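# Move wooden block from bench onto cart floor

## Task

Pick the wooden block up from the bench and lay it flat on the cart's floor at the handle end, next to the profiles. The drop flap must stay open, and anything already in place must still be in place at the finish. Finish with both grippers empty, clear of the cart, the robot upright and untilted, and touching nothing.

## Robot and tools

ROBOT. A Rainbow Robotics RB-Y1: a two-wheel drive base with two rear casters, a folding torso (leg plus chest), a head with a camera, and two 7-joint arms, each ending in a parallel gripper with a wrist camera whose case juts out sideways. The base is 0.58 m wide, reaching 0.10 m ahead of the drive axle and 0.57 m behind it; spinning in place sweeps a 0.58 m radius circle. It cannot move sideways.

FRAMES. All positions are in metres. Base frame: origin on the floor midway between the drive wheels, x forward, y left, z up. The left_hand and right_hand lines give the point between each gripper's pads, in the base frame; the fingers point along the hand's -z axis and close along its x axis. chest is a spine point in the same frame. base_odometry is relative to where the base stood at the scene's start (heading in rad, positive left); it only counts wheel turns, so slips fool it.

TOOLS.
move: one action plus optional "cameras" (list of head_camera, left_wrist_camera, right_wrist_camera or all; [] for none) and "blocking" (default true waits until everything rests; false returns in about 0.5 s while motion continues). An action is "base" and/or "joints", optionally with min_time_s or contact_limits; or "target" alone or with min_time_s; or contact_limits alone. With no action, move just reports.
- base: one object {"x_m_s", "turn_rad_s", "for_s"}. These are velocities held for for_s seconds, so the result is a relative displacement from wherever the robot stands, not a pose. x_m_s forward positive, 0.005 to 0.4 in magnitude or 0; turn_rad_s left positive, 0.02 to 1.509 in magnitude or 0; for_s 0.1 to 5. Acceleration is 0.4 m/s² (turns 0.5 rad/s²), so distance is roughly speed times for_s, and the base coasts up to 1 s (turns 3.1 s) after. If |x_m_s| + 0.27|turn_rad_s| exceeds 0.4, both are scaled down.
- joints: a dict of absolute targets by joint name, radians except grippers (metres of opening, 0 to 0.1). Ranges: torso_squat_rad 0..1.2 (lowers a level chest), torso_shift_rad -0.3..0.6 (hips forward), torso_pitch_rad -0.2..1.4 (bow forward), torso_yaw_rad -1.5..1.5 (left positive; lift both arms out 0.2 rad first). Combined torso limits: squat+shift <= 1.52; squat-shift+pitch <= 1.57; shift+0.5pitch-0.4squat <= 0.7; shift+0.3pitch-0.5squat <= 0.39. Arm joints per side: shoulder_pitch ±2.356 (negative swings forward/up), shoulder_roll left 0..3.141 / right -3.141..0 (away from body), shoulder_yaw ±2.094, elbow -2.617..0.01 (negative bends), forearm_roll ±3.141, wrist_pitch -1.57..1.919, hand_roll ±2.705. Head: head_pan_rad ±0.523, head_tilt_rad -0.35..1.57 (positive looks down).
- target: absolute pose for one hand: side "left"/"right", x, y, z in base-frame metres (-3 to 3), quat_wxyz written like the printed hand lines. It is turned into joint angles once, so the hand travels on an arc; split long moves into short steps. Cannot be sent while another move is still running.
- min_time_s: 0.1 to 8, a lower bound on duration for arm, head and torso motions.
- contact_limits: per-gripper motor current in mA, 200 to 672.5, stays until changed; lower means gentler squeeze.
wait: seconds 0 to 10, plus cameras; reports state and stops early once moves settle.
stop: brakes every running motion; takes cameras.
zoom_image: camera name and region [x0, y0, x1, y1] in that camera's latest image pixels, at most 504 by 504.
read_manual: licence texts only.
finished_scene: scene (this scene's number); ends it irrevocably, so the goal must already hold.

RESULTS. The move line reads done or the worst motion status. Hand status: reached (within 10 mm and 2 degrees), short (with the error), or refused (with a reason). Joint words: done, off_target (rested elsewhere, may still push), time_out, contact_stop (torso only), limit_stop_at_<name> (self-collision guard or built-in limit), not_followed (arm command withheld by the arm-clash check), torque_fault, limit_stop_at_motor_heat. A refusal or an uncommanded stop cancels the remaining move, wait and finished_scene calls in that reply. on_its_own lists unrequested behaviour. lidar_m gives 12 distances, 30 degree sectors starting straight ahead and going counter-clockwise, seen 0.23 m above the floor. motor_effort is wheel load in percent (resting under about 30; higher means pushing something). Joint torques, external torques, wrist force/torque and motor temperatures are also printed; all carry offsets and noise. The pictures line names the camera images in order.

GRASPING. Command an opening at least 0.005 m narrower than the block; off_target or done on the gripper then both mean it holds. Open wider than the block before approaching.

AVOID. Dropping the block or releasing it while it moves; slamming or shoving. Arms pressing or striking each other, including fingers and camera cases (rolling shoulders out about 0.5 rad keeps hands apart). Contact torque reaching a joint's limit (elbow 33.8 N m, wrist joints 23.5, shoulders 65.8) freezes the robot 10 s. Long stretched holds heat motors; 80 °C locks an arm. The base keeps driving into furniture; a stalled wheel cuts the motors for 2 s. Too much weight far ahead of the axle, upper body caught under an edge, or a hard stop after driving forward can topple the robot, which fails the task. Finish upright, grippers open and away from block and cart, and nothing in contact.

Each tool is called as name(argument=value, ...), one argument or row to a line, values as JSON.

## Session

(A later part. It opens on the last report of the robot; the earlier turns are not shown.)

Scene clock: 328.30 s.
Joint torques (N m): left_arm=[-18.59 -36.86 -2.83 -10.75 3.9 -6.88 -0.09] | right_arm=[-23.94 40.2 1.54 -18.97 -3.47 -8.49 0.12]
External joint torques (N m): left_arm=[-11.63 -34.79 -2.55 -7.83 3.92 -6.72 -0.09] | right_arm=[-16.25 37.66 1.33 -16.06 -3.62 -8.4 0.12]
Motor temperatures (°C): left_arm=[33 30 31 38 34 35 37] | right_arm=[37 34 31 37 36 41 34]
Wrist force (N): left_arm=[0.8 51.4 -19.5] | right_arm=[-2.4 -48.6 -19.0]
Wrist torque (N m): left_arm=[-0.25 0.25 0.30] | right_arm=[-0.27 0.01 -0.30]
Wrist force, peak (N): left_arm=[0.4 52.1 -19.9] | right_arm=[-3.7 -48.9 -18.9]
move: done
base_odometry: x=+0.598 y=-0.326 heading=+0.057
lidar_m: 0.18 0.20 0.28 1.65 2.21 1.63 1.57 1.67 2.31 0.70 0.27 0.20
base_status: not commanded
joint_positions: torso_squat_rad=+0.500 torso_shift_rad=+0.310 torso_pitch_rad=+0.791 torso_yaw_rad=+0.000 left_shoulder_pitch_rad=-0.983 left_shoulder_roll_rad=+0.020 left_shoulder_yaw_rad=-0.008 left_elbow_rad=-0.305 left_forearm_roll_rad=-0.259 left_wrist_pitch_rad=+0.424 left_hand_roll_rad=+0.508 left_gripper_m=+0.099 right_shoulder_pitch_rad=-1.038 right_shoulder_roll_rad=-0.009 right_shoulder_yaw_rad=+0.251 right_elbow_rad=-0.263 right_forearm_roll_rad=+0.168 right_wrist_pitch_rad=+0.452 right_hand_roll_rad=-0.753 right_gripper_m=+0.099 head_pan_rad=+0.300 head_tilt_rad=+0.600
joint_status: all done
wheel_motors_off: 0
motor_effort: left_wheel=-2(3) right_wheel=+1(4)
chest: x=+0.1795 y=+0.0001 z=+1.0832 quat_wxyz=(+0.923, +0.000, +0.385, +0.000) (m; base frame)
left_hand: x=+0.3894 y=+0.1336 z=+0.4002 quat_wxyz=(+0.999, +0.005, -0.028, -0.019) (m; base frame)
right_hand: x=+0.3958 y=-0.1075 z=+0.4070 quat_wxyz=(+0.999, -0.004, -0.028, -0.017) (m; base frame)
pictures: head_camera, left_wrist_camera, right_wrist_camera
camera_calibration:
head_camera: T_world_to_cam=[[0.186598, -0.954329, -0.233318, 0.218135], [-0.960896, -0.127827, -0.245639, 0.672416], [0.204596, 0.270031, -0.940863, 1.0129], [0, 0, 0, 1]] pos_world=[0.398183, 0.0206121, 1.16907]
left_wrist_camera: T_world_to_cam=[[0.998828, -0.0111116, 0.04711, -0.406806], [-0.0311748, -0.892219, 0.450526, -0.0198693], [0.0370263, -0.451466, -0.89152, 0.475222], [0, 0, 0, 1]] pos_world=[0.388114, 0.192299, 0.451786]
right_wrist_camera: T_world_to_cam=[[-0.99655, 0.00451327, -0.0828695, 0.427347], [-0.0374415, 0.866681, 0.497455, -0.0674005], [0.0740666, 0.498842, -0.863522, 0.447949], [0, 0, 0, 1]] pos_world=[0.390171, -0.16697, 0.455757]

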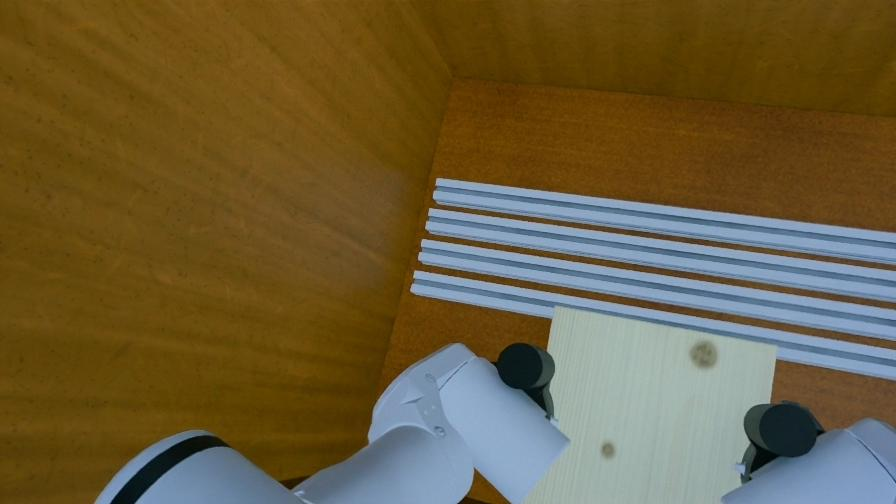

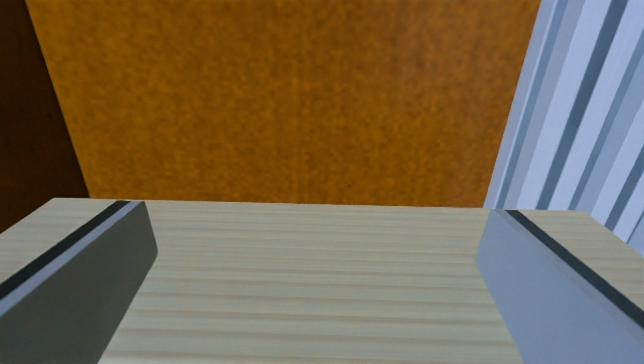

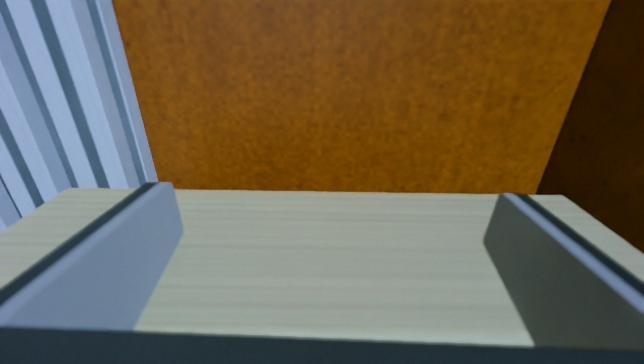

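move(
  base={"x_m_s":-0.03,"for_s":0.2},
  cameras=[],
)

move(
  joints={"torso_squat_rad":0.56,"torso_shift_rad":0.34,"torso_pitch_rad":0.83},
  min_time_s=1.5,
)

Scene clock: 335.37 s.
Joint torques (N m): left_arm=[-17.51 -37.61 -2.72 -9.83 4 -6.56 -0.24] | right_arm=[-22.28 40.58 1.65 -18.54 -3.47 -8.39 0.18]
External joint torques (N m): left_arm=[-10.55 -35.55 -2.43 -6.91 4.02 -6.4 -0.24] | right_arm=[-14.59 38.05 1.44 -15.63 -3.62 -8.3 0.18]
Motor temperatures (°C): left_arm=[33 30 31 37 34 35 37] | right_arm=[37 35 31 37 36 41 34]
Wrist force (N): left_arm=[1.2 51.6 -19.6] | right_arm=[-2.3 -47.8 -19.2]
Wrist torque (N m): left_arm=[-0.30 0.31 0.39] | right_arm=[-0.29 0.01 -0.33]
Wrist force, peak (N): left_arm=[0.9 52.2 -19.8] | right_arm=[-1.9 -49.2 -18.5]
move: done
base_odometry: x=+0.592 y=-0.326 heading=+0.057
lidar_m: 0.18 0.21 0.29 1.65 2.18 1.62 1.56 1.66 2.31 0.72 0.28 0.21
base_status: done (sent for 0.2 of 0.2 s)
joint_positions: torso_squat_rad=+0.500 torso_shift_rad=+0.310 torso_pitch_rad=+0.791 torso_yaw_rad=+0.000 left_shoulder_pitch_rad=-0.983 left_shoulder_roll_rad=+0.021 left_shoulder_yaw_rad=-0.008 left_elbow_rad=-0.305 left_forearm_roll_rad=-0.259 left_wrist_pitch_rad=+0.424 left_hand_roll_rad=+0.508 left_gripper_m=+0.099 right_shoulder_pitch_rad=-1.038 right_shoulder_roll_rad=-0.009 right_shoulder_yaw_rad=+0.251 right_elbow_rad=-0.263 right_forearm_roll_rad=+0.168 right_wrist_pitch_rad=+0.452 right_hand_roll_rad=-0.753 right_gripper_m=+0.099 head_pan_rad=+0.300 head_tilt_rad=+0.600
joint_status: not commanded
wheel_motors_off: 0
motor_effort: left_wheel=+2(18) right_wheel=-1(20)
chest: x=+0.1795 y=+0.0001 z=+1.0831 quat_wxyz=(+0.923, +0.000, +0.385, +0.000) (m; base frame)
left_hand: x=+0.3896 y=+0.1336 z=+0.4003 quat_wxyz=(+0.999, +0.005, -0.028, -0.019) (m; base frame)
right_hand: x=+0.3960 y=-0.1075 z=+0.4070 quat_wxyz=(+0.999, -0.004, -0.029, -0.017) (m; base frame)
pictures: none
No camera images: "cameras" was empty.

Scene clock: 337.17 s.
Joint torques (N m): left_arm=[-16.95 -37.71 -2.82 -9.5 4.1 -6.58 -0.29] | right_arm=[-21.42 40.94 1.56 -18.18 -3.49 -8.34 0.19]
External joint torques (N m): left_arm=[-11 -35.31 -2.51 -6.98 4.1 -6.48 -0.29] | right_arm=[-14.71 38.05 1.33 -15.61 -3.6 -8.31 0.19]
Motor temperatures (°C): left_arm=[33 30 31 37 34 35 37] | right_arm=[37 35 31 37 36 41 34]
Wrist force (N): left_arm=[1.4 51.6 -19.4] | right_arm=[-1.8 -48.2 -18.6]
Wrist torque (N m): left_arm=[-0.26 0.27 0.31] | right_arm=[-0.33 -0.02 -0.33]
Wrist force, peak (N): left_arm=[2.4 52.2 -19.9] | right_arm=[-1.0 -48.9 -18.6]
move: done
base_odometry: x=+0.592 y=-0.326 heading=+0.057
lidar_m: 0.19 0.20 0.29 1.66 2.20 1.63 1.57 1.66 2.30 0.71 0.28 0.21
base_status: not commanded
joint_positions: torso_squat_rad=+0.560 torso_shift_rad=+0.340 torso_pitch_rad=+0.831 torso_yaw_rad=+0.000 left_shoulder_pitch_rad=-0.983 left_shoulder_roll_rad=+0.021 left_shoulder_yaw_rad=-0.008 left_elbow_rad=-0.305 left_forearm_roll_rad=-0.259 left_wrist_pitch_rad=+0.424 left_hand_roll_rad=+0.508 left_gripper_m=+0.099 right_shoulder_pitch_rad=-1.038 right_shoulder_roll_rad=-0.009 right_shoulder_yaw_rad=+0.251 right_elbow_rad=-0.263 right_forearm_roll_rad=+0.168 right_wrist_pitch_rad=+0.452 right_hand_roll_rad=-0.753 right_gripper_m=+0.099 head_pan_rad=+0.300 head_tilt_rad=+0.600
joint_status: all done
wheel_motors_off: 0
motor_effort: left_wheel=+2(3) right_wheel=+0(4)
chest: x=+0.1984 y=+0.0001 z=+1.0483 quat_wxyz=(+0.915, +0.000, +0.403, +0.000) (m; base frame)
left_hand: x=+0.3811 y=+0.1336 z=+0.3576 quat_wxyz=(+1.000, +0.004, -0.008, -0.019) (m; base frame)
right_hand: x=+0.3878 y=-0.1075 z=+0.3641 quat_wxyz=(+1.000, -0.004, -0.009, -0.017) (m; base frame)
pictures: head_camera, left_wrist_camera, right_wrist_camera
camera_calibration:
head_camera: T_world_to_cam=[[0.177117, -0.954332, -0.240584, 0.215972], [-0.96994, -0.127811, -0.207077, 0.643381], [0.166871, 0.270029, -0.948282, 0.991478], [0, 0, 0, 1]] pos_world=[0.42034, 0.0206121, 1.12539]
left_wrist_camera: T_world_to_cam=[[0.999908, -0.0112141, 0.0076171, -0.382811], [-0.013445, -0.892214, 0.451412, -0.00797633], [0.00173392, -0.451473, -0.892283, 0.451208], [0, 0, 0, 1]] pos_world=[0.381886, 0.192299, 0.409121]
right_wrist_camera: T_world_to_cam=[[-0.999043, 0.00446565, -0.0435068, 0.402444], [-0.017837, 0.866679, 0.498548, -0.0543299], [0.0399327, 0.498847, -0.86577, 0.425499], [0, 0, 0, 1]] pos_world=[0.384099, -0.16697, 0.41298]

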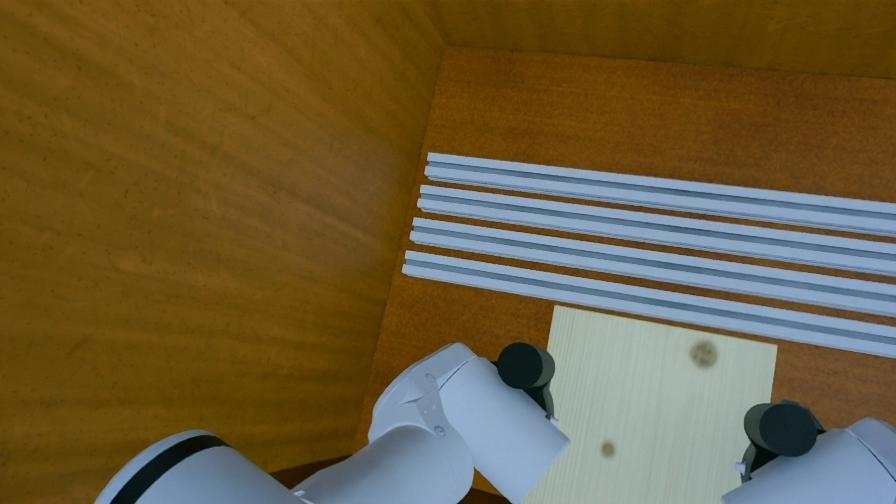

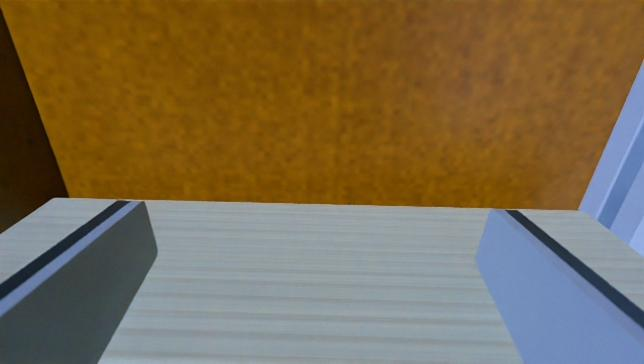

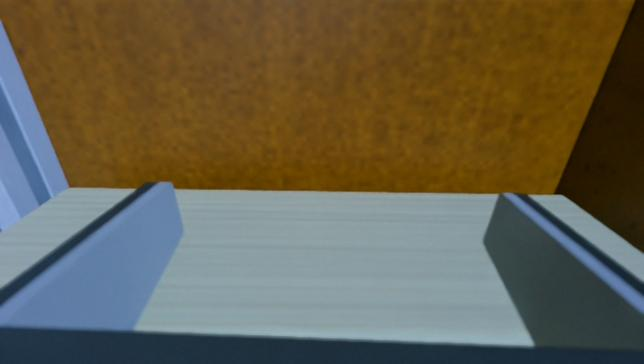

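move(
  base={"x_m_s":0.04,"for_s":0.2},
  cameras=[],
)

move(
  joints={"torso_squat_rad":0.575,"torso_shift_rad":0.35,"torso_pitch_rad":0.84},
  min_time_s=1.5,
  cameras=["left_wrist_camera","right_wrist_camera"],
)

Scene clock: 339.90 s.
Joint torques (N m): left_arm=[-16.42 -38.36 -2.92 -9.26 4.01 -6.37 -0.11] | right_arm=[-20.81 40.83 1.34 -17.5 -3.63 -8.13 0.18]
External joint torques (N m): left_arm=[-10.48 -35.96 -2.62 -6.74 4.01 -6.27 -0.11] | right_arm=[-14.09 37.94 1.1 -14.93 -3.75 -8.1 0.18]
Motor temperatures (°C): left_arm=[33 31 31 37 34 34 37] | right_arm=[37 35 31 36 36 41 34]
Wrist force (N): left_arm=[1.5 51.5 -19.2] | right_arm=[-1.5 -48.3 -18.4]
Wrist torque (N m): left_arm=[-0.27 0.21 0.38] | right_arm=[-0.31 0.01 -0.32]
Wrist force, peak (N): left_arm=[1.8 52.0 -19.9] | right_arm=[-1.5 -48.9 -19.2]
move: done
base_odometry: x=+0.600 y=-0.326 heading=+0.057
lidar_m: 0.18 0.19 0.28 1.65 2.20 1.63 1.58 1.68 2.33 0.69 0.27 0.20
base_status: done (sent for 0.2 of 0.2 s)
joint_positions: torso_squat_rad=+0.560 torso_shift_rad=+0.340 torso_pitch_rad=+0.831 torso_yaw_rad=+0.000 left_shoulder_pitch_rad=-0.983 left_shoulder_roll_rad=+0.021 left_shoulder_yaw_rad=-0.008 left_elbow_rad=-0.305 left_forearm_roll_rad=-0.259 left_wrist_pitch_rad=+0.424 left_hand_roll_rad=+0.508 left_gripper_m=+0.099 right_shoulder_pitch_rad=-1.039 right_shoulder_roll_rad=-0.009 right_shoulder_yaw_rad=+0.251 right_elbow_rad=-0.263 right_forearm_roll_rad=+0.168 right_wrist_pitch_rad=+0.452 right_hand_roll_rad=-0.753 right_gripper_m=+0.099 head_pan_rad=+0.300 head_tilt_rad=+0.600
joint_status: not commanded
wheel_motors_off: 0
motor_effort: left_wheel=+2(25) right_wheel=-4(23)
chest: x=+0.1984 y=+0.0001 z=+1.0483 quat_wxyz=(+0.915, +0.000, +0.403, +0.000) (m; base frame)
left_hand: x=+0.3812 y=+0.1336 z=+0.3576 quat_wxyz=(+1.000, +0.004, -0.008, -0.019) (m; base frame)
right_hand: x=+0.3880 y=-0.1075 z=+0.3641 quat_wxyz=(+1.000, -0.004, -0.009, -0.017) (m; base frame)
pictures: none
No camera images: "cameras" was empty.

Scene clock: 341.70 s.
Joint torques (N m): left_arm=[-16.16 -38.27 -3.05 -9.09 4.09 -6.41 -0.2] | right_arm=[-20.51 41.1 1.65 -17.58 -3.7 -8.14 0.3]
External joint torques (N m): left_arm=[-10.46 -35.79 -2.74 -6.67 4.09 -6.32 -0.2] | right_arm=[-14.03 38.12 1.41 -15.08 -3.81 -8.13 0.3]
Motor temperatures (°C): left_arm=[33 31 31 37 34 34 37] | right_arm=[37 35 31 36 36 41 34]
Wrist force (N): left_arm=[1.9 51.8 -19.4] | right_arm=[-1.5 -48.5 -19.0]
Wrist torque (N m): left_arm=[-0.30 0.29 0.38] | right_arm=[-0.24 0.04 -0.35]
Wrist force, peak (N): left_arm=[2.2 52.2 -19.5] | right_arm=[-1.6 -48.6 -19.2]
move: done
base_odometry: x=+0.600 y=-0.326 heading=+0.057
lidar_m: 0.18 0.19 0.28 1.65 2.20 1.63 1.57 1.67 2.33 0.70 0.27 0.19
base_status: not commanded
joint_positions: torso_squat_rad=+0.575 torso_shift_rad=+0.350 torso_pitch_rad=+0.841 torso_yaw_rad=+0.000 left_shoulder_pitch_rad=-0.983 left_shoulder_roll_rad=+0.021 left_shoulder_yaw_rad=-0.008 left_elbow_rad=-0.305 left_forearm_roll_rad=-0.259 left_wrist_pitch_rad=+0.424 left_hand_roll_rad=+0.508 left_gripper_m=+0.099 right_shoulder_pitch_rad=-1.039 right_shoulder_roll_rad=-0.009 right_shoulder_yaw_rad=+0.251 right_elbow_rad=-0.263 right_forearm_roll_rad=+0.168 right_wrist_pitch_rad=+0.452 right_hand_roll_rad=-0.753 right_gripper_m=+0.099 head_pan_rad=+0.300 head_tilt_rad=+0.600
joint_status: all done
wheel_motors_off: 0
motor_effort: left_wheel=+2(3) right_wheel=-2(5)
chest: x=+0.2041 y=+0.0001 z=+1.0387 quat_wxyz=(+0.913, +0.000, +0.408, +0.000) (m; base frame)
left_hand: x=+0.3801 y=+0.1336 z=+0.3462 quat_wxyz=(+1.000, +0.004, -0.003, -0.019) (m; base frame)
right_hand: x=+0.3869 y=-0.1075 z=+0.3527 quat_wxyz=(+1.000, -0.004, -0.004, -0.017) (m; base frame)
pictures: left_wrist_camera, right_wrist_camera
camera_calibration:
left_wrist_camera: T_world_to_cam=[[0.999935, -0.0111842, -0.00208892, -0.378373], [-0.00903616, -0.892217, 0.451516, -0.00460863], [-0.00691364, -0.451468, -0.89226, 0.444422], [0, 0, 0, 1]] pos_world=[0.38138, 0.192299, 0.39783]
right_wrist_camera: T_world_to_cam=[[-0.999416, 0.00443504, -0.0338792, 0.39778], [-0.0130621, 0.866633, 0.498774, -0.0506004], [0.0315729, 0.498926, -0.866069, 0.419015], [0, 0, 0, 1]] pos_world=[0.383657, -0.166969, 0.401611]

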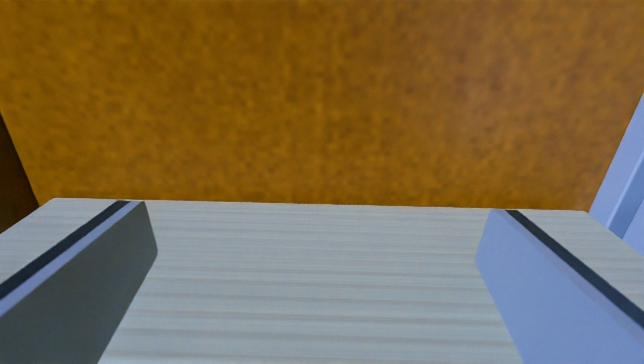

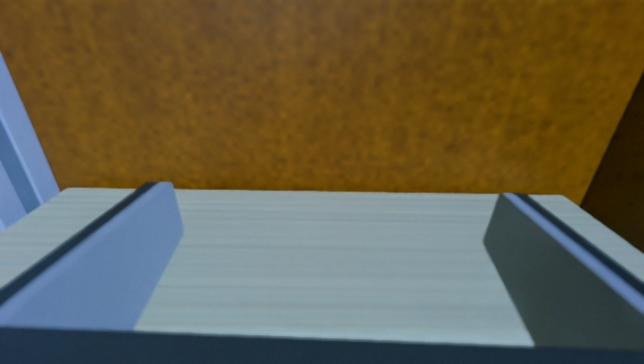

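move(
  joints={"torso_squat_rad":0.595,"torso_shift_rad":0.358,"torso_pitch_rad":0.85},
  min_time_s=1.5,
  cameras=["left_wrist_camera","right_wrist_camera"],
)

Scene clock: 345.37 s.
Joint torques (N m): left_arm=[-12.5 -41.32 -2.8 -7.18 4.78 -7.3 0] | right_arm=[-16.36 45.12 1.69 -16.19 -4.25 -9.67 0.24]
External joint torques (N m): left_arm=[-6.94 -38.81 -2.48 -4.81 4.78 -7.22 0] | right_arm=[-10.01 42.11 1.45 -13.74 -4.35 -9.66 0.24]
Motor temperatures (°C): left_arm=[33 31 31 37 34 34 37] | right_arm=[36 35 31 36 36 41 34]
Wrist force (N): left_arm=[1.1 63.0 35.8] | right_arm=[-2.2 -63.4 39.9]
Wrist torque (N m): left_arm=[-1.43 0.26 0.00] | right_arm=[0.94 -0.18 -0.27]
Wrist force, peak (N): left_arm=[1.0 63.6 37.2] | right_arm=[-1.6 -64.8 41.2]
move: done
base_odometry: x=+0.600 y=-0.326 heading=+0.057
lidar_m: 0.19 0.20 0.27 1.66 2.22 1.64 1.58 1.67 2.32 0.67 0.27 0.19
base_status: not commanded
joint_positions: torso_squat_rad=+0.595 torso_shift_rad=+0.357 torso_pitch_rad=+0.847 torso_yaw_rad=+0.000 left_shoulder_pitch_rad=-0.984 left_shoulder_roll_rad=+0.021 left_shoulder_yaw_rad=-0.008 left_elbow_rad=-0.306 left_forearm_roll_rad=-0.259 left_wrist_pitch_rad=+0.424 left_hand_roll_rad=+0.508 left_gripper_m=+0.099 right_shoulder_pitch_rad=-1.040 right_shoulder_roll_rad=-0.010 right_shoulder_yaw_rad=+0.251 right_elbow_rad=-0.263 right_forearm_roll_rad=+0.168 right_wrist_pitch_rad=+0.452 right_hand_roll_rad=-0.753 right_gripper_m=+0.099 head_pan_rad=+0.300 head_tilt_rad=+0.600
joint_status: all done
wheel_motors_off: 0
motor_effort: left_wheel=+2(4) right_wheel=-1(6)
chest: x=+0.2063 y=+0.0001 z=+1.0285 quat_wxyz=(+0.912, +0.000, +0.411, +0.000) (m; base frame)
left_hand: x=+0.3787 y=+0.1340 z=+0.3351 quat_wxyz=(+1.000, +0.005, -0.001, -0.019) (m; base frame)
right_hand: x=+0.3856 y=-0.1080 z=+0.3414 quat_wxyz=(+1.000, -0.005, -0.001, -0.017) (m; base frame)
pictures: left_wrist_camera, right_wrist_camera
camera_calibration:
left_wrist_camera: T_world_to_cam=[[0.999908, -0.0114828, -0.00723437, -0.375232], [-0.00698546, -0.892464, 0.451065, 0.000147184], [-0.0116359, -0.450973, -0.892462, 0.436338], [0, 0, 0, 1]] pos_world=[0.380276, 0.192599, 0.386634]
right_wrist_camera: T_world_to_cam=[[-0.999582, 0.00419373, -0.0286091, 0.394347], [-0.0106193, 0.867039, 0.498127, -0.0452135], [0.0268942, 0.498222, -0.866632, 0.411506], [0, 0, 0, 1]] pos_world=[0.382635, -0.167474, 0.390429]

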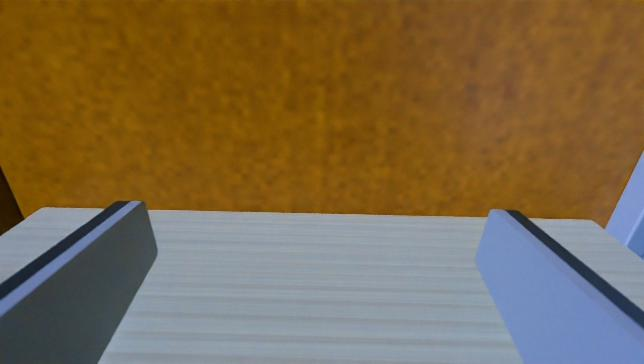

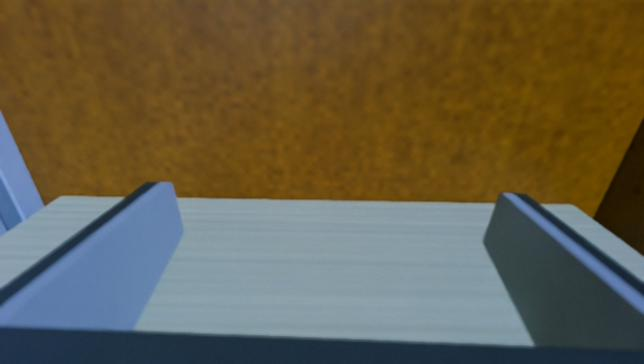

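move(
  joints={"torso_squat_rad":0.585,"torso_shift_rad":0.354,"torso_pitch_rad":0.845},
  min_time_s=1,
  cameras=[],
)

move(
  target={"side":"left","x":0.379,"y":0.140,"z":0.340,"quat_wxyz":[0.9998,0,0,-0.0190]},
  min_time_s=1,
  cameras=[],
)

move(
  target={"side":"right","x":0.387,"y":-0.13,"z":0.347,"quat_wxyz":[0.9998,0,0,-0.0170]},
  min_time_s=1,
  cameras=["head_camera","left_wrist_camera","right_wrist_camera"],
)

Scene clock: 349.13 s.
Joint torques (N m): left_arm=[-15.64 -40.93 -2.81 -8.43 4.95 -6.34 -0.05] | right_arm=[-19.14 45.67 1.47 -17.39 -4.29 -8.37 0.23]
External joint torques (N m): left_arm=[-10.08 -38.42 -2.5 -6.06 4.95 -6.26 -0.05] | right_arm=[-12.79 42.67 1.22 -14.94 -4.4 -8.36 0.23]
Motor temperatures (°C): left_arm=[32 31 31 37 34 34 37] | right_arm=[36 35 31 36 36 41 34]
Wrist force (N): left_arm=[2.0 54.9 -19.2] | right_arm=[-0.9 -51.2 -18.5]
Wrist torque (N m): left_arm=[-0.66 0.24 0.11] | right_arm=[-0.04 0.06 -0.05]
Wrist force, peak (N): left_arm=[0.6 63.8 37.7] | right_arm=[-1.4 -64.5 40.7]
move: done
base_odometry: x=+0.600 y=-0.326 heading=+0.057
lidar_m: 0.18 0.20 0.27 1.65 2.20 1.63 1.57 1.68 2.31 0.68 0.27 0.20
base_status: not commanded
joint_positions: torso_squat_rad=+0.585 torso_shift_rad=+0.354 torso_pitch_rad=+0.846 torso_yaw_rad=+0.000 left_shoulder_pitch_rad=-0.984 left_shoulder_roll_rad=+0.021 left_shoulder_yaw_rad=-0.008 left_elbow_rad=-0.305 left_forearm_roll_rad=-0.259 left_wrist_pitch_rad=+0.424 left_hand_roll_rad=+0.508 left_gripper_m=+0.099 right_shoulder_pitch_rad=-1.039 right_shoulder_roll_rad=-0.011 right_shoulder_yaw_rad=+0.251 right_elbow_rad=-0.263 right_forearm_roll_rad=+0.168 right_wrist_pitch_rad=+0.452 right_hand_roll_rad=-0.753 right_gripper_m=+0.099 head_pan_rad=+0.300 head_tilt_rad=+0.600
joint_status: all done
wheel_motors_off: 0
motor_effort: left_wheel=+2(4) right_wheel=-3(3)
chest: x=+0.2061 y=+0.0001 z=+1.0331 quat_wxyz=(+0.912, +0.000, +0.410, +0.000) (m; base frame)
left_hand: x=+0.3787 y=+0.1341 z=+0.3397 quat_wxyz=(+1.000, +0.005, -0.001, -0.019) (m; base frame)
right_hand: x=+0.3857 y=-0.1083 z=+0.3461 quat_wxyz=(+1.000, -0.005, -0.002, -0.017) (m; base frame)
pictures: none
No camera images: "cameras" was empty.

Scene clock: 350.47 s.
Joint torques (N m): left_arm=[-10.09 -20.35 -1.77 -6.15 1.46 -2.83 -1.38] | right_arm=[-16.51 27.29 1.42 -12.13 -1.38 -4.8 0.85]
External joint torques (N m): left_arm=[-4.68 -18.26 -1.49 -3.7 1.46 -2.76 -1.39] | right_arm=[-10.13 24.16 1.16 -9.65 -1.49 -4.78 0.85]
Motor temperatures (°C): left_arm=[32 31 31 37 34 34 37] | right_arm=[36 35 31 36 36 41 34]
Wrist force (N): left_arm=[2.4 26.9 -15.0] | right_arm=[-1.4 -26.1 -16.6]
Wrist torque (N m): left_arm=[-0.39 0.50 1.11] | right_arm=[-0.14 0.35 -0.76]
Wrist force, peak (N): left_arm=[2.3 54.8 -20.6] | right_arm=[-2.0 -51.5 -18.7]
move: done
base_odometry: x=+0.600 y=-0.326 heading=+0.057
lidar_m: 0.18 0.20 0.28 1.66 2.20 1.64 1.59 1.68 2.33 0.69 0.27 0.20
base_status: not commanded
joint_positions: torso_squat_rad=+0.585 torso_shift_rad=+0.354 torso_pitch_rad=+0.846 torso_yaw_rad=+0.000 left_shoulder_pitch_rad=-0.968 left_shoulder_roll_rad=+0.036 left_shoulder_yaw_rad=+0.003 left_elbow_rad=-0.330 left_forearm_roll_rad=-0.221 left_wrist_pitch_rad=+0.436 left_hand_roll_rad=+0.457 left_gripper_m=+0.099 right_shoulder_pitch_rad=-1.040 right_shoulder_roll_rad=-0.006 right_shoulder_yaw_rad=+0.251 right_elbow_rad=-0.265 right_forearm_roll_rad=+0.167 right_wrist_pitch_rad=+0.451 right_hand_roll_rad=-0.753 right_gripper_m=+0.099 head_pan_rad=+0.300 head_tilt_rad=+0.600
joint_status: all done
wheel_motors_off: 0
motor_effort: left_wheel=+2(3) right_wheel=-3(3)
chest: x=+0.2060 y=+0.0001 z=+1.0331 quat_wxyz=(+0.912, +0.000, +0.410, +0.000) (m; base frame)
left_hand: x=+0.3788 y=+0.1435 z=+0.3389 quat_wxyz=(+1.000, +0.006, +0.002, -0.018) (m; base frame)
left_hand_status: reached (checked arc, planned for 1.0 s): 4 mm and 0.7 deg off.
right_hand: x=+0.3857 y=-0.1043 z=+0.3466 quat_wxyz=(+1.000, -0.002, -0.002, -0.017) (m; base frame)
pictures: none
No camera images: "cameras" was empty.

Scene clock: 351.80 s.
Joint torques (N m): left_arm=[-8.71 -9.08 -1.35 -4.76 1.07 -1.64 -0.17] | right_arm=[-4.09 1.55 -1.61 -3.62 -0.25 0.01 0.1]
External joint torques (N m): left_arm=[-3.28 -6.91 -1.05 -2.3 1.06 -1.57 -0.17] | right_arm=[1.12 -0.36 -1.82 -0.37 -0.37 0.02 0.1]
Motor temperatures (°C): left_arm=[32 31 31 37 34 34 37] | right_arm=[36 35 31 36 36 41 34]
Wrist force (N): left_arm=[0.0 9.6 -10.8] | right_arm=[0.3 2.6 -5.5]
Wrist torque (N m): left_arm=[-0.31 0.14 -0.03] | right_arm=[-0.30 0.14 -0.05]
Wrist force, peak (N): left_arm=[2.6 26.5 -14.4] | right_arm=[-1.3 -26.1 -16.5]
move: done
base_odometry: x=+0.600 y=-0.326 heading=+0.057
lidar_m: 0.18 0.19 0.28 1.64 2.21 1.62 1.57 1.66 2.31 0.69 0.26 0.20
base_status: not commanded
joint_positions: torso_squat_rad=+0.585 torso_shift_rad=+0.354 torso_pitch_rad=+0.845 torso_yaw_rad=+0.000 left_shoulder_pitch_rad=-0.969 left_shoulder_roll_rad=+0.033 left_shoulder_yaw_rad=+0.003 left_elbow_rad=-0.331 left_forearm_roll_rad=-0.221 left_wrist_pitch_rad=+0.436 left_hand_roll_rad=+0.457 left_gripper_m=+0.099 right_shoulder_pitch_rad=-0.917 right_shoulder_roll_rad=-0.068 right_shoulder_yaw_rad=+0.224 right_elbow_rad=-0.496 right_forearm_roll_rad=+0.084 right_wrist_pitch_rad=+0.555 right_hand_roll_rad=-0.606 right_gripper_m=+0.099 head_pan_rad=+0.300 head_tilt_rad=+0.600
joint_status: all done
wheel_motors_off: 0
motor_effort: left_wheel=+3(4) right_wheel=-2(5)
chest: x=+0.2059 y=+0.0001 z=+1.0332 quat_wxyz=(+0.912, +0.000, +0.410, +0.000) (m; base frame)
left_hand: x=+0.3788 y=+0.1414 z=+0.3393 quat_wxyz=(+1.000, +0.004, +0.002, -0.019) (m; base frame)
right_hand: x=+0.3871 y=-0.1298 z=+0.3473 quat_wxyz=(+1.000, -0.003, +0.003, -0.017) (m; base frame)
right_hand_status: reached (checked arc, planned for 1.0 s): 0 mm and 0.4 deg off.
pictures: head_camera, left_wrist_camera, right_wrist_camera
camera_calibration:
head_camera: T_world_to_cam=[[0.173562, -0.954311, -0.243244, 0.214498], [-0.972874, -0.127785, -0.192841, 0.633442], [0.152948, 0.270115, -0.950602, 0.981173], [0, 0, 0, 1]] pos_world=[0.428962, 0.020612, 1.10703]
left_wrist_camera: T_world_to_cam=[[0.999876, -0.0102221, -0.0119385, -0.373816], [-0.00372369, -0.892045, 0.451932, 0.00328006], [-0.0152694, -0.451831, -0.891973, 0.44484], [0, 0, 0, 1]] pos_world=[0.380574, 0.200097, 0.39084]
right_wrist_camera: T_world_to_cam=[[-0.99977, 0.00435793, -0.0209765, 0.393647], [-0.00676033, 0.864903, 0.501893, -0.0323138], [0.0203299, 0.501919, -0.864675, 0.429727], [0, 0, 0, 1]] pos_world=[0.384602, -0.189455, 0.396049]

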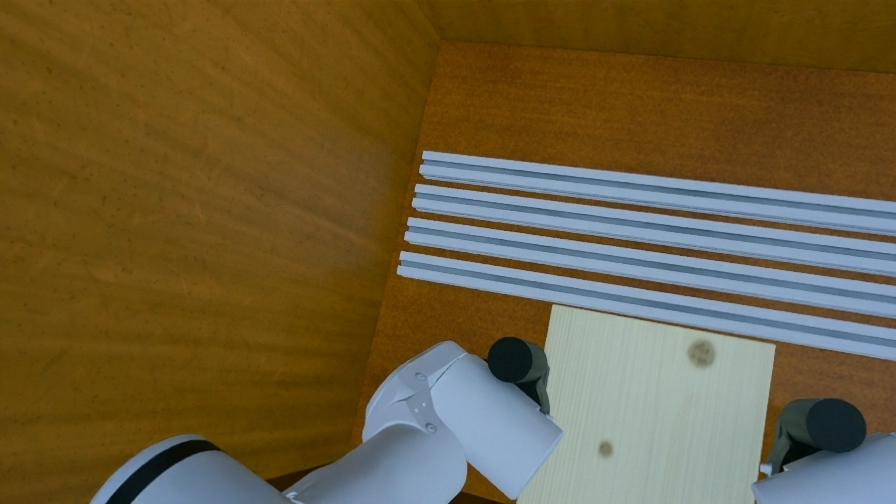

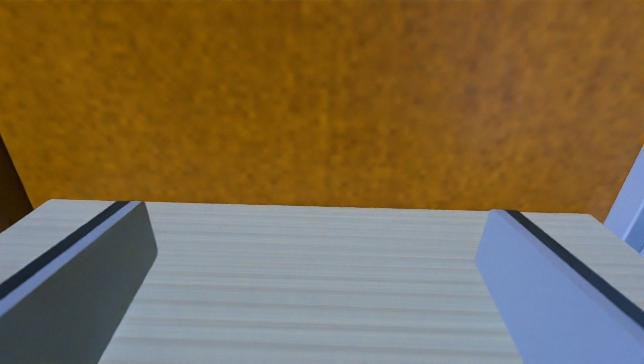

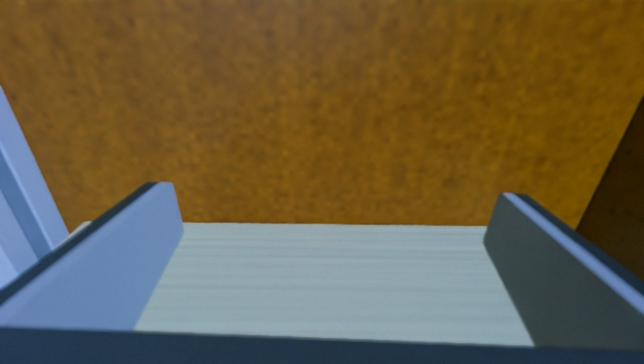

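move(
  target={"side":"left","x":0.379,"y":0.158,"z":0.345,"quat_wxyz":[0.9998,0,0,-0.0190]},
  min_time_s=0.7,
  cameras=[],
)

move(
  target={"side":"left","x":0.379,"y":0.15,"z":0.48,"quat_wxyz":[1,0,0,0]},
  cameras=[],
)

move(
  target={"side":"right","x":0.385,"y":-0.075,"z":0.347,"quat_wxyz":[0.9998,0,0,-0.0170]},
  min_time_s=1.5,
  cameras=["head_camera","right_wrist_camera"],
)

Scene clock: 354.93 s.
Joint torques (N m): left_arm=[-4.36 -2.32 0.86 -3.88 0.1 -0.33 -0.17] | right_arm=[-4.51 1.63 -1.86 -3.66 -0.28 -0.01 0.14]
External joint torques (N m): left_arm=[-0.2 -0.75 1.23 -0.34 0.1 -0.24 -0.17] | right_arm=[0.71 -0.28 -2.07 -0.4 -0.4 0 0.14]
Motor temperatures (°C): left_arm=[32 30 31 37 34 34 37] | right_arm=[36 35 31 35 36 40 34]
Wrist force (N): left_arm=[0.5 1.6 -8.0] | right_arm=[0.0 2.0 -5.4]
Wrist torque (N m): left_arm=[-0.35 0.12 0.05] | right_arm=[-0.24 0.13 -0.07]
Wrist force, peak (N): left_arm=[0.0 10.5 -11.8] | right_arm=[0.6 2.8 -5.9]
move: done
base_odometry: x=+0.600 y=-0.326 heading=+0.057
lidar_m: 0.19 0.20 0.28 1.64 2.19 1.62 1.58 1.68 2.32 0.70 0.28 0.18
base_status: not commanded
joint_positions: torso_squat_rad=+0.585 torso_shift_rad=+0.354 torso_pitch_rad=+0.845 torso_yaw_rad=+0.000 left_shoulder_pitch_rad=-0.829 left_shoulder_roll_rad=+0.051 left_shoulder_yaw_rad=+0.019 left_elbow_rad=-0.595 left_forearm_roll_rad=-0.133 left_wrist_pitch_rad=+0.553 left_hand_roll_rad=+0.309 left_gripper_m=+0.099 right_shoulder_pitch_rad=-0.917 right_shoulder_roll_rad=-0.068 right_shoulder_yaw_rad=+0.224 right_elbow_rad=-0.496 right_forearm_roll_rad=+0.084 right_wrist_pitch_rad=+0.555 right_hand_roll_rad=-0.606 right_gripper_m=+0.099 head_pan_rad=+0.300 head_tilt_rad=+0.600
joint_status: all done
wheel_motors_off: 0
motor_effort: left_wheel=+2(4) right_wheel=-3(5)
chest: x=+0.2058 y=+0.0001 z=+1.0332 quat_wxyz=(+0.912, +0.000, +0.410, +0.000) (m; base frame)
left_hand: x=+0.3790 y=+0.1580 z=+0.3451 quat_wxyz=(+1.000, +0.001, +0.000, -0.019) (m; base frame)
left_hand_status: reached (checked arc, planned for 0.7 s): 0 mm and 0.1 deg off.
right_hand: x=+0.3872 y=-0.1299 z=+0.3473 quat_wxyz=(+1.000, -0.003, +0.003, -0.017) (m; base frame)
pictures: none
No camera images: "cameras" was empty.

Scene clock: 356.70 s.
Joint torques (N m): left_arm=[-1.22 -2.95 -1.23 -7.8 -0.11 -0.56 -0.2] | right_arm=[-4.16 1.68 -1.36 -3.42 -0.25 0.1 0.13]
External joint torques (N m): left_arm=[-0.52 -0.73 0.02 -0.05 -0.13 -0.46 -0.2] | right_arm=[1.07 -0.22 -1.57 -0.17 -0.37 0.11 0.13]
Motor temperatures (°C): left_arm=[32 30 31 37 34 34 37] | right_arm=[36 34 31 35 36 40 34]
Wrist force (N): left_arm=[-0.2 1.8 -7.3] | right_arm=[0.2 2.3 -5.5]
Wrist torque (N m): left_arm=[-0.40 0.02 0.11] | right_arm=[-0.25 0.13 -0.07]
Wrist force, peak (N): left_arm=[1.2 2.2 -8.7] | right_arm=[0.5 2.6 -6.0]
move: done
base_odometry: x=+0.600 y=-0.326 heading=+0.057
lidar_m: 0.18 0.19 0.28 1.65 2.20 1.63 1.58 1.67 2.32 0.67 0.27 0.19
base_status: not commanded
joint_positions: torso_squat_rad=+0.585 torso_shift_rad=+0.354 torso_pitch_rad=+0.845 torso_yaw_rad=+0.000 left_shoulder_pitch_rad=-0.361 left_shoulder_roll_rad=+0.002 left_shoulder_yaw_rad=-0.106 left_elbow_rad=-1.696 left_forearm_roll_rad=-0.134 left_wrist_pitch_rad=+1.206 left_hand_roll_rad=+0.239 left_gripper_m=+0.099 right_shoulder_pitch_rad=-0.917 right_shoulder_roll_rad=-0.068 right_shoulder_yaw_rad=+0.224 right_elbow_rad=-0.496 right_forearm_roll_rad=+0.084 right_wrist_pitch_rad=+0.555 right_hand_roll_rad=-0.606 right_gripper_m=+0.099 head_pan_rad=+0.300 head_tilt_rad=+0.600
joint_status: all done
wheel_motors_off: 0
motor_effort: left_wheel=+3(4) right_wheel=-2(5)
chest: x=+0.2058 y=+0.0001 z=+1.0333 quat_wxyz=(+0.912, +0.000, +0.410, +0.000) (m; base frame)
left_hand: x=+0.3789 y=+0.1501 z=+0.4800 quat_wxyz=(+1.000, +0.000, +0.000, +0.000) (m; base frame)
left_hand_status: reached (checked arc, planned for 1.4 s): 0 mm and 0.0 deg off.
right_hand: x=+0.3872 y=-0.1299 z=+0.3474 quat_wxyz=(+1.000, -0.003, +0.002, -0.017) (m; base frame)
pictures: none
No camera images: "cameras" was empty.

Scene clock: 358.53 s.
Joint torques (N m): left_arm=[-1.2 -2.72 -1.49 -7.75 -0.06 -0.54 -0.22] | right_arm=[-10.4 11.38 0.75 -5.14 -0.9 -1.53 -0.47]
External joint torques (N m): left_arm=[-0.5 -0.49 -0.23 0 -0.08 -0.45 -0.22] | right_arm=[-4.08 7.49 0.6 -2.44 -1.01 -1.4 -0.48]
Motor temperatures (°C): left_arm=[32 30 31 37 34 34 37] | right_arm=[36 34 31 35 36 40 34]
Wrist force (N): left_arm=[0.5 2.1 -8.0] | right_arm=[-1.6 -4.7 -7.1]
Wrist torque (N m): left_arm=[-0.39 0.14 0.09] | right_arm=[-0.19 0.03 0.30]
Wrist force, peak (N): left_arm=[0.6 2.0 -8.2] | right_arm=[4.7 -10.2 0.0]
move: short
base_odometry: x=+0.600 y=-0.326 heading=+0.057
lidar_m: 0.19 0.19 0.29 1.64 2.21 1.64 1.58 1.67 2.31 0.69 0.27 0.20
base_status: not commanded
joint_positions: torso_squat_rad=+0.585 torso_shift_rad=+0.354 torso_pitch_rad=+0.845 torso_yaw_rad=+0.000 left_shoulder_pitch_rad=-0.361 left_shoulder_roll_rad=+0.002 left_shoulder_yaw_rad=-0.106 left_elbow_rad=-1.696 left_forearm_roll_rad=-0.134 left_wrist_pitch_rad=+1.206 left_hand_roll_rad=+0.239 left_gripper_m=+0.099 right_shoulder_pitch_rad=-1.040 right_shoulder_roll_rad=-0.002 right_shoulder_yaw_rad=+0.487 right_elbow_rad=-0.266 right_forearm_roll_rad=+0.056 right_wrist_pitch_rad=+0.399 right_hand_roll_rad=-0.886 right_gripper_m=+0.099 head_pan_rad=+0.300 head_tilt_rad=+0.600
joint_status: all done
wheel_motors_off: 0
motor_effort: left_wheel=+1(3) right_wheel=-1(6)
chest: x=+0.2057 y=+0.0001 z=+1.0333 quat_wxyz=(+0.912, +0.000, +0.410, +0.000) (m; base frame)
left_hand: x=+0.3790 y=+0.1500 z=+0.4800 quat_wxyz=(+1.000, +0.000, +0.000, +0.000) (m; base frame)
right_hand: x=+0.3840 y=-0.0773 z=+0.3488 quat_wxyz=(+0.999, +0.025, -0.020, -0.017) (m; base frame)
right_hand_status: short (checked arc, as near as the solve gets, planned for 1.5 s): 3 mm and 3.6 deg off. The place is met; only the turn is off.
pictures: head_camera, right_wrist_camera
camera_calibration:
head_camera: T_world_to_cam=[[0.173525, -0.954376, -0.243013, 0.214344], [-0.972833, -0.127713, -0.193094, 0.633547], [0.153249, 0.269918, -0.95061, 0.981276], [0, 0, 0, 1]] pos_world=[0.428762, 0.0206127, 1.10723]
right_wrist_camera: T_world_to_cam=[[-0.997715, 0.0078413, -0.0670996, 0.405872], [-0.0302176, 0.836542, 0.547069, -0.0874055], [0.0604214, 0.547847, -0.834394, 0.382319], [0, 0, 0, 1]] pos_world=[0.379204, -0.139516, 0.394055]

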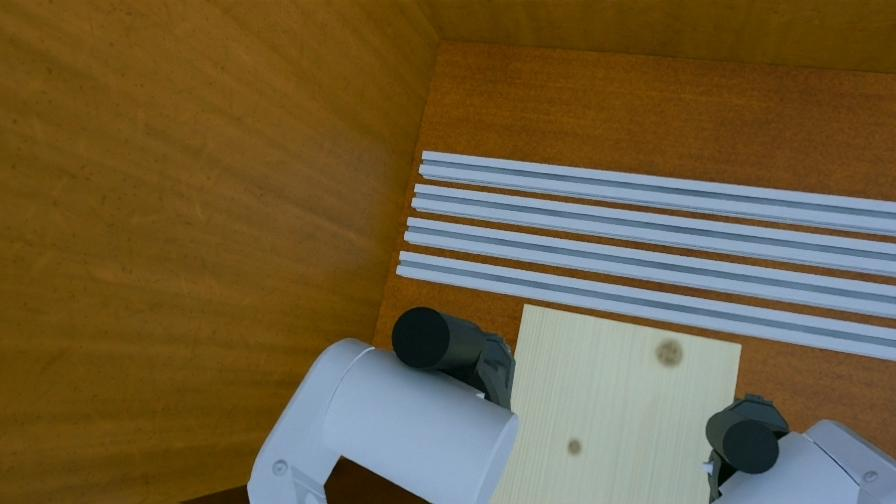

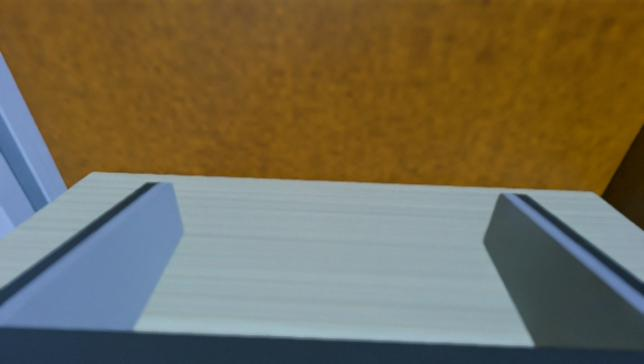

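move(
  target={"side":"right","x":0.385,"y":-0.125,"z":0.352,"quat_wxyz":[0.9998,0,0,-0.0170]},
  cameras=[],
)

move(
  target={"side":"right","x":0.385,"y":-0.14,"z":0.49,"quat_wxyz":[1,0,0,0]},
  cameras=[],
)

move(
  joints={"torso_squat_rad":0.0,"torso_shift_rad":0.0,"torso_pitch_rad":0.2,"head_tilt_rad":0.9,"head_pan_rad":0},
  min_time_s=2.2,
  cameras=["head_camera"],
)

Scene clock: 361.20 s.
Joint torques (N m): left_arm=[-0.96 -2.58 -1.22 -7.78 -0.09 -0.53 -0.2] | right_arm=[-4.7 2.56 -1.69 -4.07 -0.24 -0.07 -0.25]
External joint torques (N m): left_arm=[-0.26 -0.35 0.04 -0.04 -0.1 -0.43 -0.2] | right_arm=[0.24 0.97 -1.62 -0.37 -0.38 -0.05 -0.25]
Motor temperatures (°C): left_arm=[32 30 31 37 34 34 37] | right_arm=[35 34 31 34 35 39 34]
Wrist force (N): left_arm=[0.7 1.9 -7.9] | right_arm=[-0.2 2.0 -5.3]
Wrist torque (N m): left_arm=[-0.33 0.15 0.07] | right_arm=[-0.20 0.07 -0.06]
Wrist force, peak (N): left_arm=[1.4 2.9 -8.4] | right_arm=[-2.1 -4.5 -7.3]
move: done
base_odometry: x=+0.600 y=-0.326 heading=+0.057
lidar_m: 0.18 0.21 0.29 1.65 2.20 1.63 1.57 1.67 2.32 0.69 0.27 0.20
base_status: not commanded
joint_positions: torso_squat_rad=+0.585 torso_shift_rad=+0.354 torso_pitch_rad=+0.845 torso_yaw_rad=+0.000 left_shoulder_pitch_rad=-0.361 left_shoulder_roll_rad=+0.002 left_shoulder_yaw_rad=-0.106 left_elbow_rad=-1.696 left_forearm_roll_rad=-0.134 left_wrist_pitch_rad=+1.206 left_hand_roll_rad=+0.239 left_gripper_m=+0.099 right_shoulder_pitch_rad=-0.885 right_shoulder_roll_rad=-0.133 right_shoulder_yaw_rad=+0.456 right_elbow_rad=-0.605 right_forearm_roll_rad=-0.028 right_wrist_pitch_rad=+0.609 right_hand_roll_rad=-0.735 right_gripper_m=+0.099 head_pan_rad=+0.300 head_tilt_rad=+0.600
joint_status: all done
wheel_motors_off: 0
motor_effort: left_wheel=+1(3) right_wheel=+0(5)
chest: x=+0.2057 y=+0.0001 z=+1.0333 quat_wxyz=(+0.912, +0.000, +0.410, +0.000) (m; base frame)
left_hand: x=+0.3790 y=+0.1500 z=+0.4800 quat_wxyz=(+1.000, +0.000, +0.000, +0.000) (m; base frame)
right_hand: x=+0.3849 y=-0.1251 z=+0.3521 quat_wxyz=(+1.000, +0.000, +0.000, -0.017) (m; base frame)
right_hand_status: reached (checked arc, planned for 0.7 s): 0 mm and 0.1 deg off.
pictures: none
No camera images: "cameras" was empty.

Scene clock: 363.03 s.
Joint torques (N m): left_arm=[-0.97 -2.69 -1.14 -7.48 -0.05 -0.56 -0.17] | right_arm=[-0.92 -0.61 -0.3 -8.36 -0.07 -0.11 0.03]
External joint torques (N m): left_arm=[-0.26 -0.46 0.12 0.26 -0.07 -0.46 -0.17] | right_arm=[0.43 -0.02 0.3 -0.79 -0.29 -0.09 0.03]
Motor temperatures (°C): left_arm=[32 30 31 37 34 34 37] | right_arm=[35 34 31 34 35 39 34]
Wrist force (N): left_arm=[0.7 2.3 -8.0] | right_arm=[0.0 2.5 -5.5]
Wrist torque (N m): left_arm=[-0.40 0.15 0.11] | right_arm=[-0.26 0.10 -0.09]
Wrist force, peak (N): left_arm=[1.8 2.5 -8.3] | right_arm=[0.3 4.0 -5.3]
move: done
base_odometry: x=+0.600 y=-0.326 heading=+0.057
lidar_m: 0.19 0.20 0.28 1.64 2.21 1.63 1.58 1.67 2.33 0.68 0.27 0.20
base_status: not commanded
joint_positions: torso_squat_rad=+0.585 torso_shift_rad=+0.354 torso_pitch_rad=+0.845 torso_yaw_rad=+0.000 left_shoulder_pitch_rad=-0.361 left_shoulder_roll_rad=+0.002 left_shoulder_yaw_rad=-0.106 left_elbow_rad=-1.696 left_forearm_roll_rad=-0.134 left_wrist_pitch_rad=+1.206 left_hand_roll_rad=+0.239 left_gripper_m=+0.099 right_shoulder_pitch_rad=-0.485 right_shoulder_roll_rad=-0.357 right_shoulder_yaw_rad=+0.467 right_elbow_rad=-1.724 right_forearm_roll_rad=-0.044 right_wrist_pitch_rad=+1.273 right_hand_roll_rad=-0.685 right_gripper_m=+0.099 head_pan_rad=+0.300 head_tilt_rad=+0.600
joint_status: all done
wheel_motors_off: 0
motor_effort: left_wheel=+2(3) right_wheel=-3(4)
chest: x=+0.2057 y=+0.0001 z=+1.0333 quat_wxyz=(+0.912, +0.000, +0.410, +0.000) (m; base frame)
left_hand: x=+0.3790 y=+0.1500 z=+0.4801 quat_wxyz=(+1.000, +0.000, +0.000, +0.000) (m; base frame)
right_hand: x=+0.3851 y=-0.1399 z=+0.4895 quat_wxyz=(+1.000, +0.000, +0.000, +0.000) (m; base frame)
right_hand_status: reached (checked arc, planned for 1.5 s): 0 mm and 0.0 deg off.
pictures: none
No camera images: "cameras" was empty.

Scene clock: 366.23 s.
Joint torques (N m): left_arm=[-12.18 -1.51 0.18 -9.76 -0.21 -1.43 -0.3] | right_arm=[-13.9 -2.95 -4.03 -9.15 0.82 -0.89 0.07]
External joint torques (N m): left_arm=[1.03 -0.66 0.08 0.28 0.04 -0.18 -0.27] | right_arm=[0.03 -0.22 0.51 -0.66 -0.09 0.02 0.04]
Motor temperatures (°C): left_arm=[32 30 31 37 34 33 37] | right_arm=[35 33 31 34 35 39 34]
Wrist force (N): left_arm=[-3.7 2.0 -6.1] | right_arm=[-3.7 2.4 -4.4]
Wrist torque (N m): left_arm=[-0.40 -0.09 0.11] | right_arm=[-0.27 -0.08 -0.11]
Wrist force, peak (N): left_arm=[0.6 1.6 -8.6] | right_arm=[-0.2 2.7 -6.1]
move: done
base_odometry: x=+0.600 y=-0.326 heading=+0.057
lidar_m: 0.18 0.20 0.29 1.66 2.19 1.63 1.58 1.66 2.33 0.67 0.27 0.19
base_status: not commanded
joint_positions: torso_squat_rad=+0.000 torso_shift_rad=+0.000 torso_pitch_rad=+0.200 torso_yaw_rad=+0.000 left_shoulder_pitch_rad=-0.361 left_shoulder_roll_rad=+0.002 left_shoulder_yaw_rad=-0.106 left_elbow_rad=-1.696 left_forearm_roll_rad=-0.134 left_wrist_pitch_rad=+1.206 left_hand_roll_rad=+0.239 left_gripper_m=+0.099 right_shoulder_pitch_rad=-0.485 right_shoulder_roll_rad=-0.357 right_shoulder_yaw_rad=+0.467 right_elbow_rad=-1.725 right_forearm_roll_rad=-0.044 right_wrist_pitch_rad=+1.273 right_hand_roll_rad=-0.685 right_gripper_m=+0.099 head_pan_rad=+0.000 head_tilt_rad=+0.900
joint_status: all done
wheel_motors_off: 0
motor_effort: left_wheel=+0(3) right_wheel=+1(6)
chest: x=-0.1666 y=+0.0001 z=+1.2838 quat_wxyz=(+0.995, +0.000, +0.100, +0.000) (m; base frame)
left_hand: x=+0.3046 y=+0.1500 z=+0.9460 quat_wxyz=(+0.948, +0.000, -0.317, +0.000) (m; base frame)
right_hand: x=+0.3037 y=-0.1398 z=+0.9571 quat_wxyz=(+0.948, +0.000, -0.317, +0.000) (m; base frame)
pictures: head_camera
camera_calibration:
head_camera: T_world_to_cam=[[-0.0134472, -0.999504, -0.0284733, 0.0397074], [-0.863616, 0.0259619, -0.503482, 0.703591], [0.503971, 0.0178196, -0.863537, 1.27232], [0, 0, 0, 1]] pos_world=[-0.0330469, -0.00125112, 1.45407]

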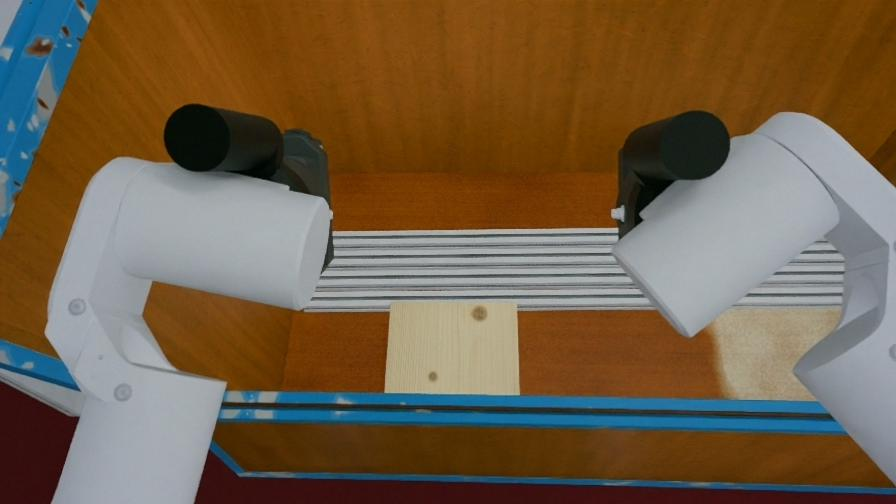

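move(
  base={"x_m_s":-0.3,"for_s":1.8},
  cameras=["head_camera"],
)

Scene clock: 369.93 s.
Joint torques (N m): left_arm=[-12.46 -1.46 0.12 -9.67 -0.38 -1.52 -0.34] | right_arm=[-14.31 -3 -3.96 -9.41 0.7 -0.85 0.23]
External joint torques (N m): left_arm=[0.75 -0.61 0.02 0.37 -0.14 -0.28 -0.3] | right_arm=[-0.38 -0.28 0.57 -0.92 -0.2 0.06 0.2]
Motor temperatures (°C): left_arm=[32 30 31 37 34 33 37] | right_arm=[35 33 31 34 35 39 34]
Wrist force (N): left_arm=[-3.5 2.5 -6.6] | right_arm=[-3.5 2.8 -4.0]
Wrist torque (N m): left_arm=[-0.46 -0.09 0.14] | right_arm=[-0.31 -0.09 -0.12]
Wrist force, peak (N): left_arm=[-3.4 1.8 -7.6] | right_arm=[-4.1 2.9 -4.9]
move: done
base_odometry: x=+0.061 y=-0.357 heading=+0.060
lidar_m: 0.72 0.77 1.86 3.71 1.44 1.07 1.04 1.11 1.53 4.55 1.02 0.74
base_status: done (sent for 1.8 of 1.8 s)
joint_positions: torso_squat_rad=+0.000 torso_shift_rad=+0.000 torso_pitch_rad=+0.200 torso_yaw_rad=+0.000 left_shoulder_pitch_rad=-0.361 left_shoulder_roll_rad=+0.002 left_shoulder_yaw_rad=-0.106 left_elbow_rad=-1.696 left_forearm_roll_rad=-0.134 left_wrist_pitch_rad=+1.206 left_hand_roll_rad=+0.239 left_gripper_m=+0.099 right_shoulder_pitch_rad=-0.485 right_shoulder_roll_rad=-0.357 right_shoulder_yaw_rad=+0.467 right_elbow_rad=-1.725 right_forearm_roll_rad=-0.044 right_wrist_pitch_rad=+1.273 right_hand_roll_rad=-0.685 right_gripper_m=+0.099 head_pan_rad=+0.000 head_tilt_rad=+0.900
joint_status: not commanded
wheel_motors_off: 0
motor_effort: left_wheel=+24(45) right_wheel=-26(41)
chest: x=-0.1666 y=+0.0001 z=+1.2838 quat_wxyz=(+0.995, +0.000, +0.100, +0.000) (m; base frame)
left_hand: x=+0.3046 y=+0.1501 z=+0.9459 quat_wxyz=(+0.948, +0.000, -0.317, +0.000) (m; base frame)
right_hand: x=+0.3037 y=-0.1399 z=+0.9571 quat_wxyz=(+0.948, +0.000, -0.317, +0.000) (m; base frame)
pictures: head_camera
camera_calibration:
head_camera: T_world_to_cam=[[-0.0134472, -0.999504, -0.0284733, 0.0397074], [-0.863616, 0.0259619, -0.503482, 0.703591], [0.503971, 0.0178196, -0.863537, 1.27232], [0, 0, 0, 1]] pos_world=[-0.0330469, -0.00125112, 1.45407]

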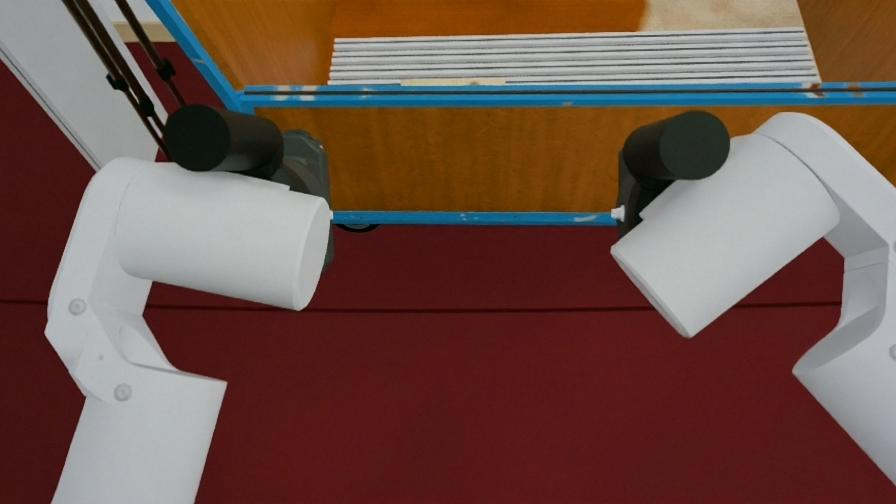

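finished_scene(
  scene=2,
)

The scene is finished: the task was done.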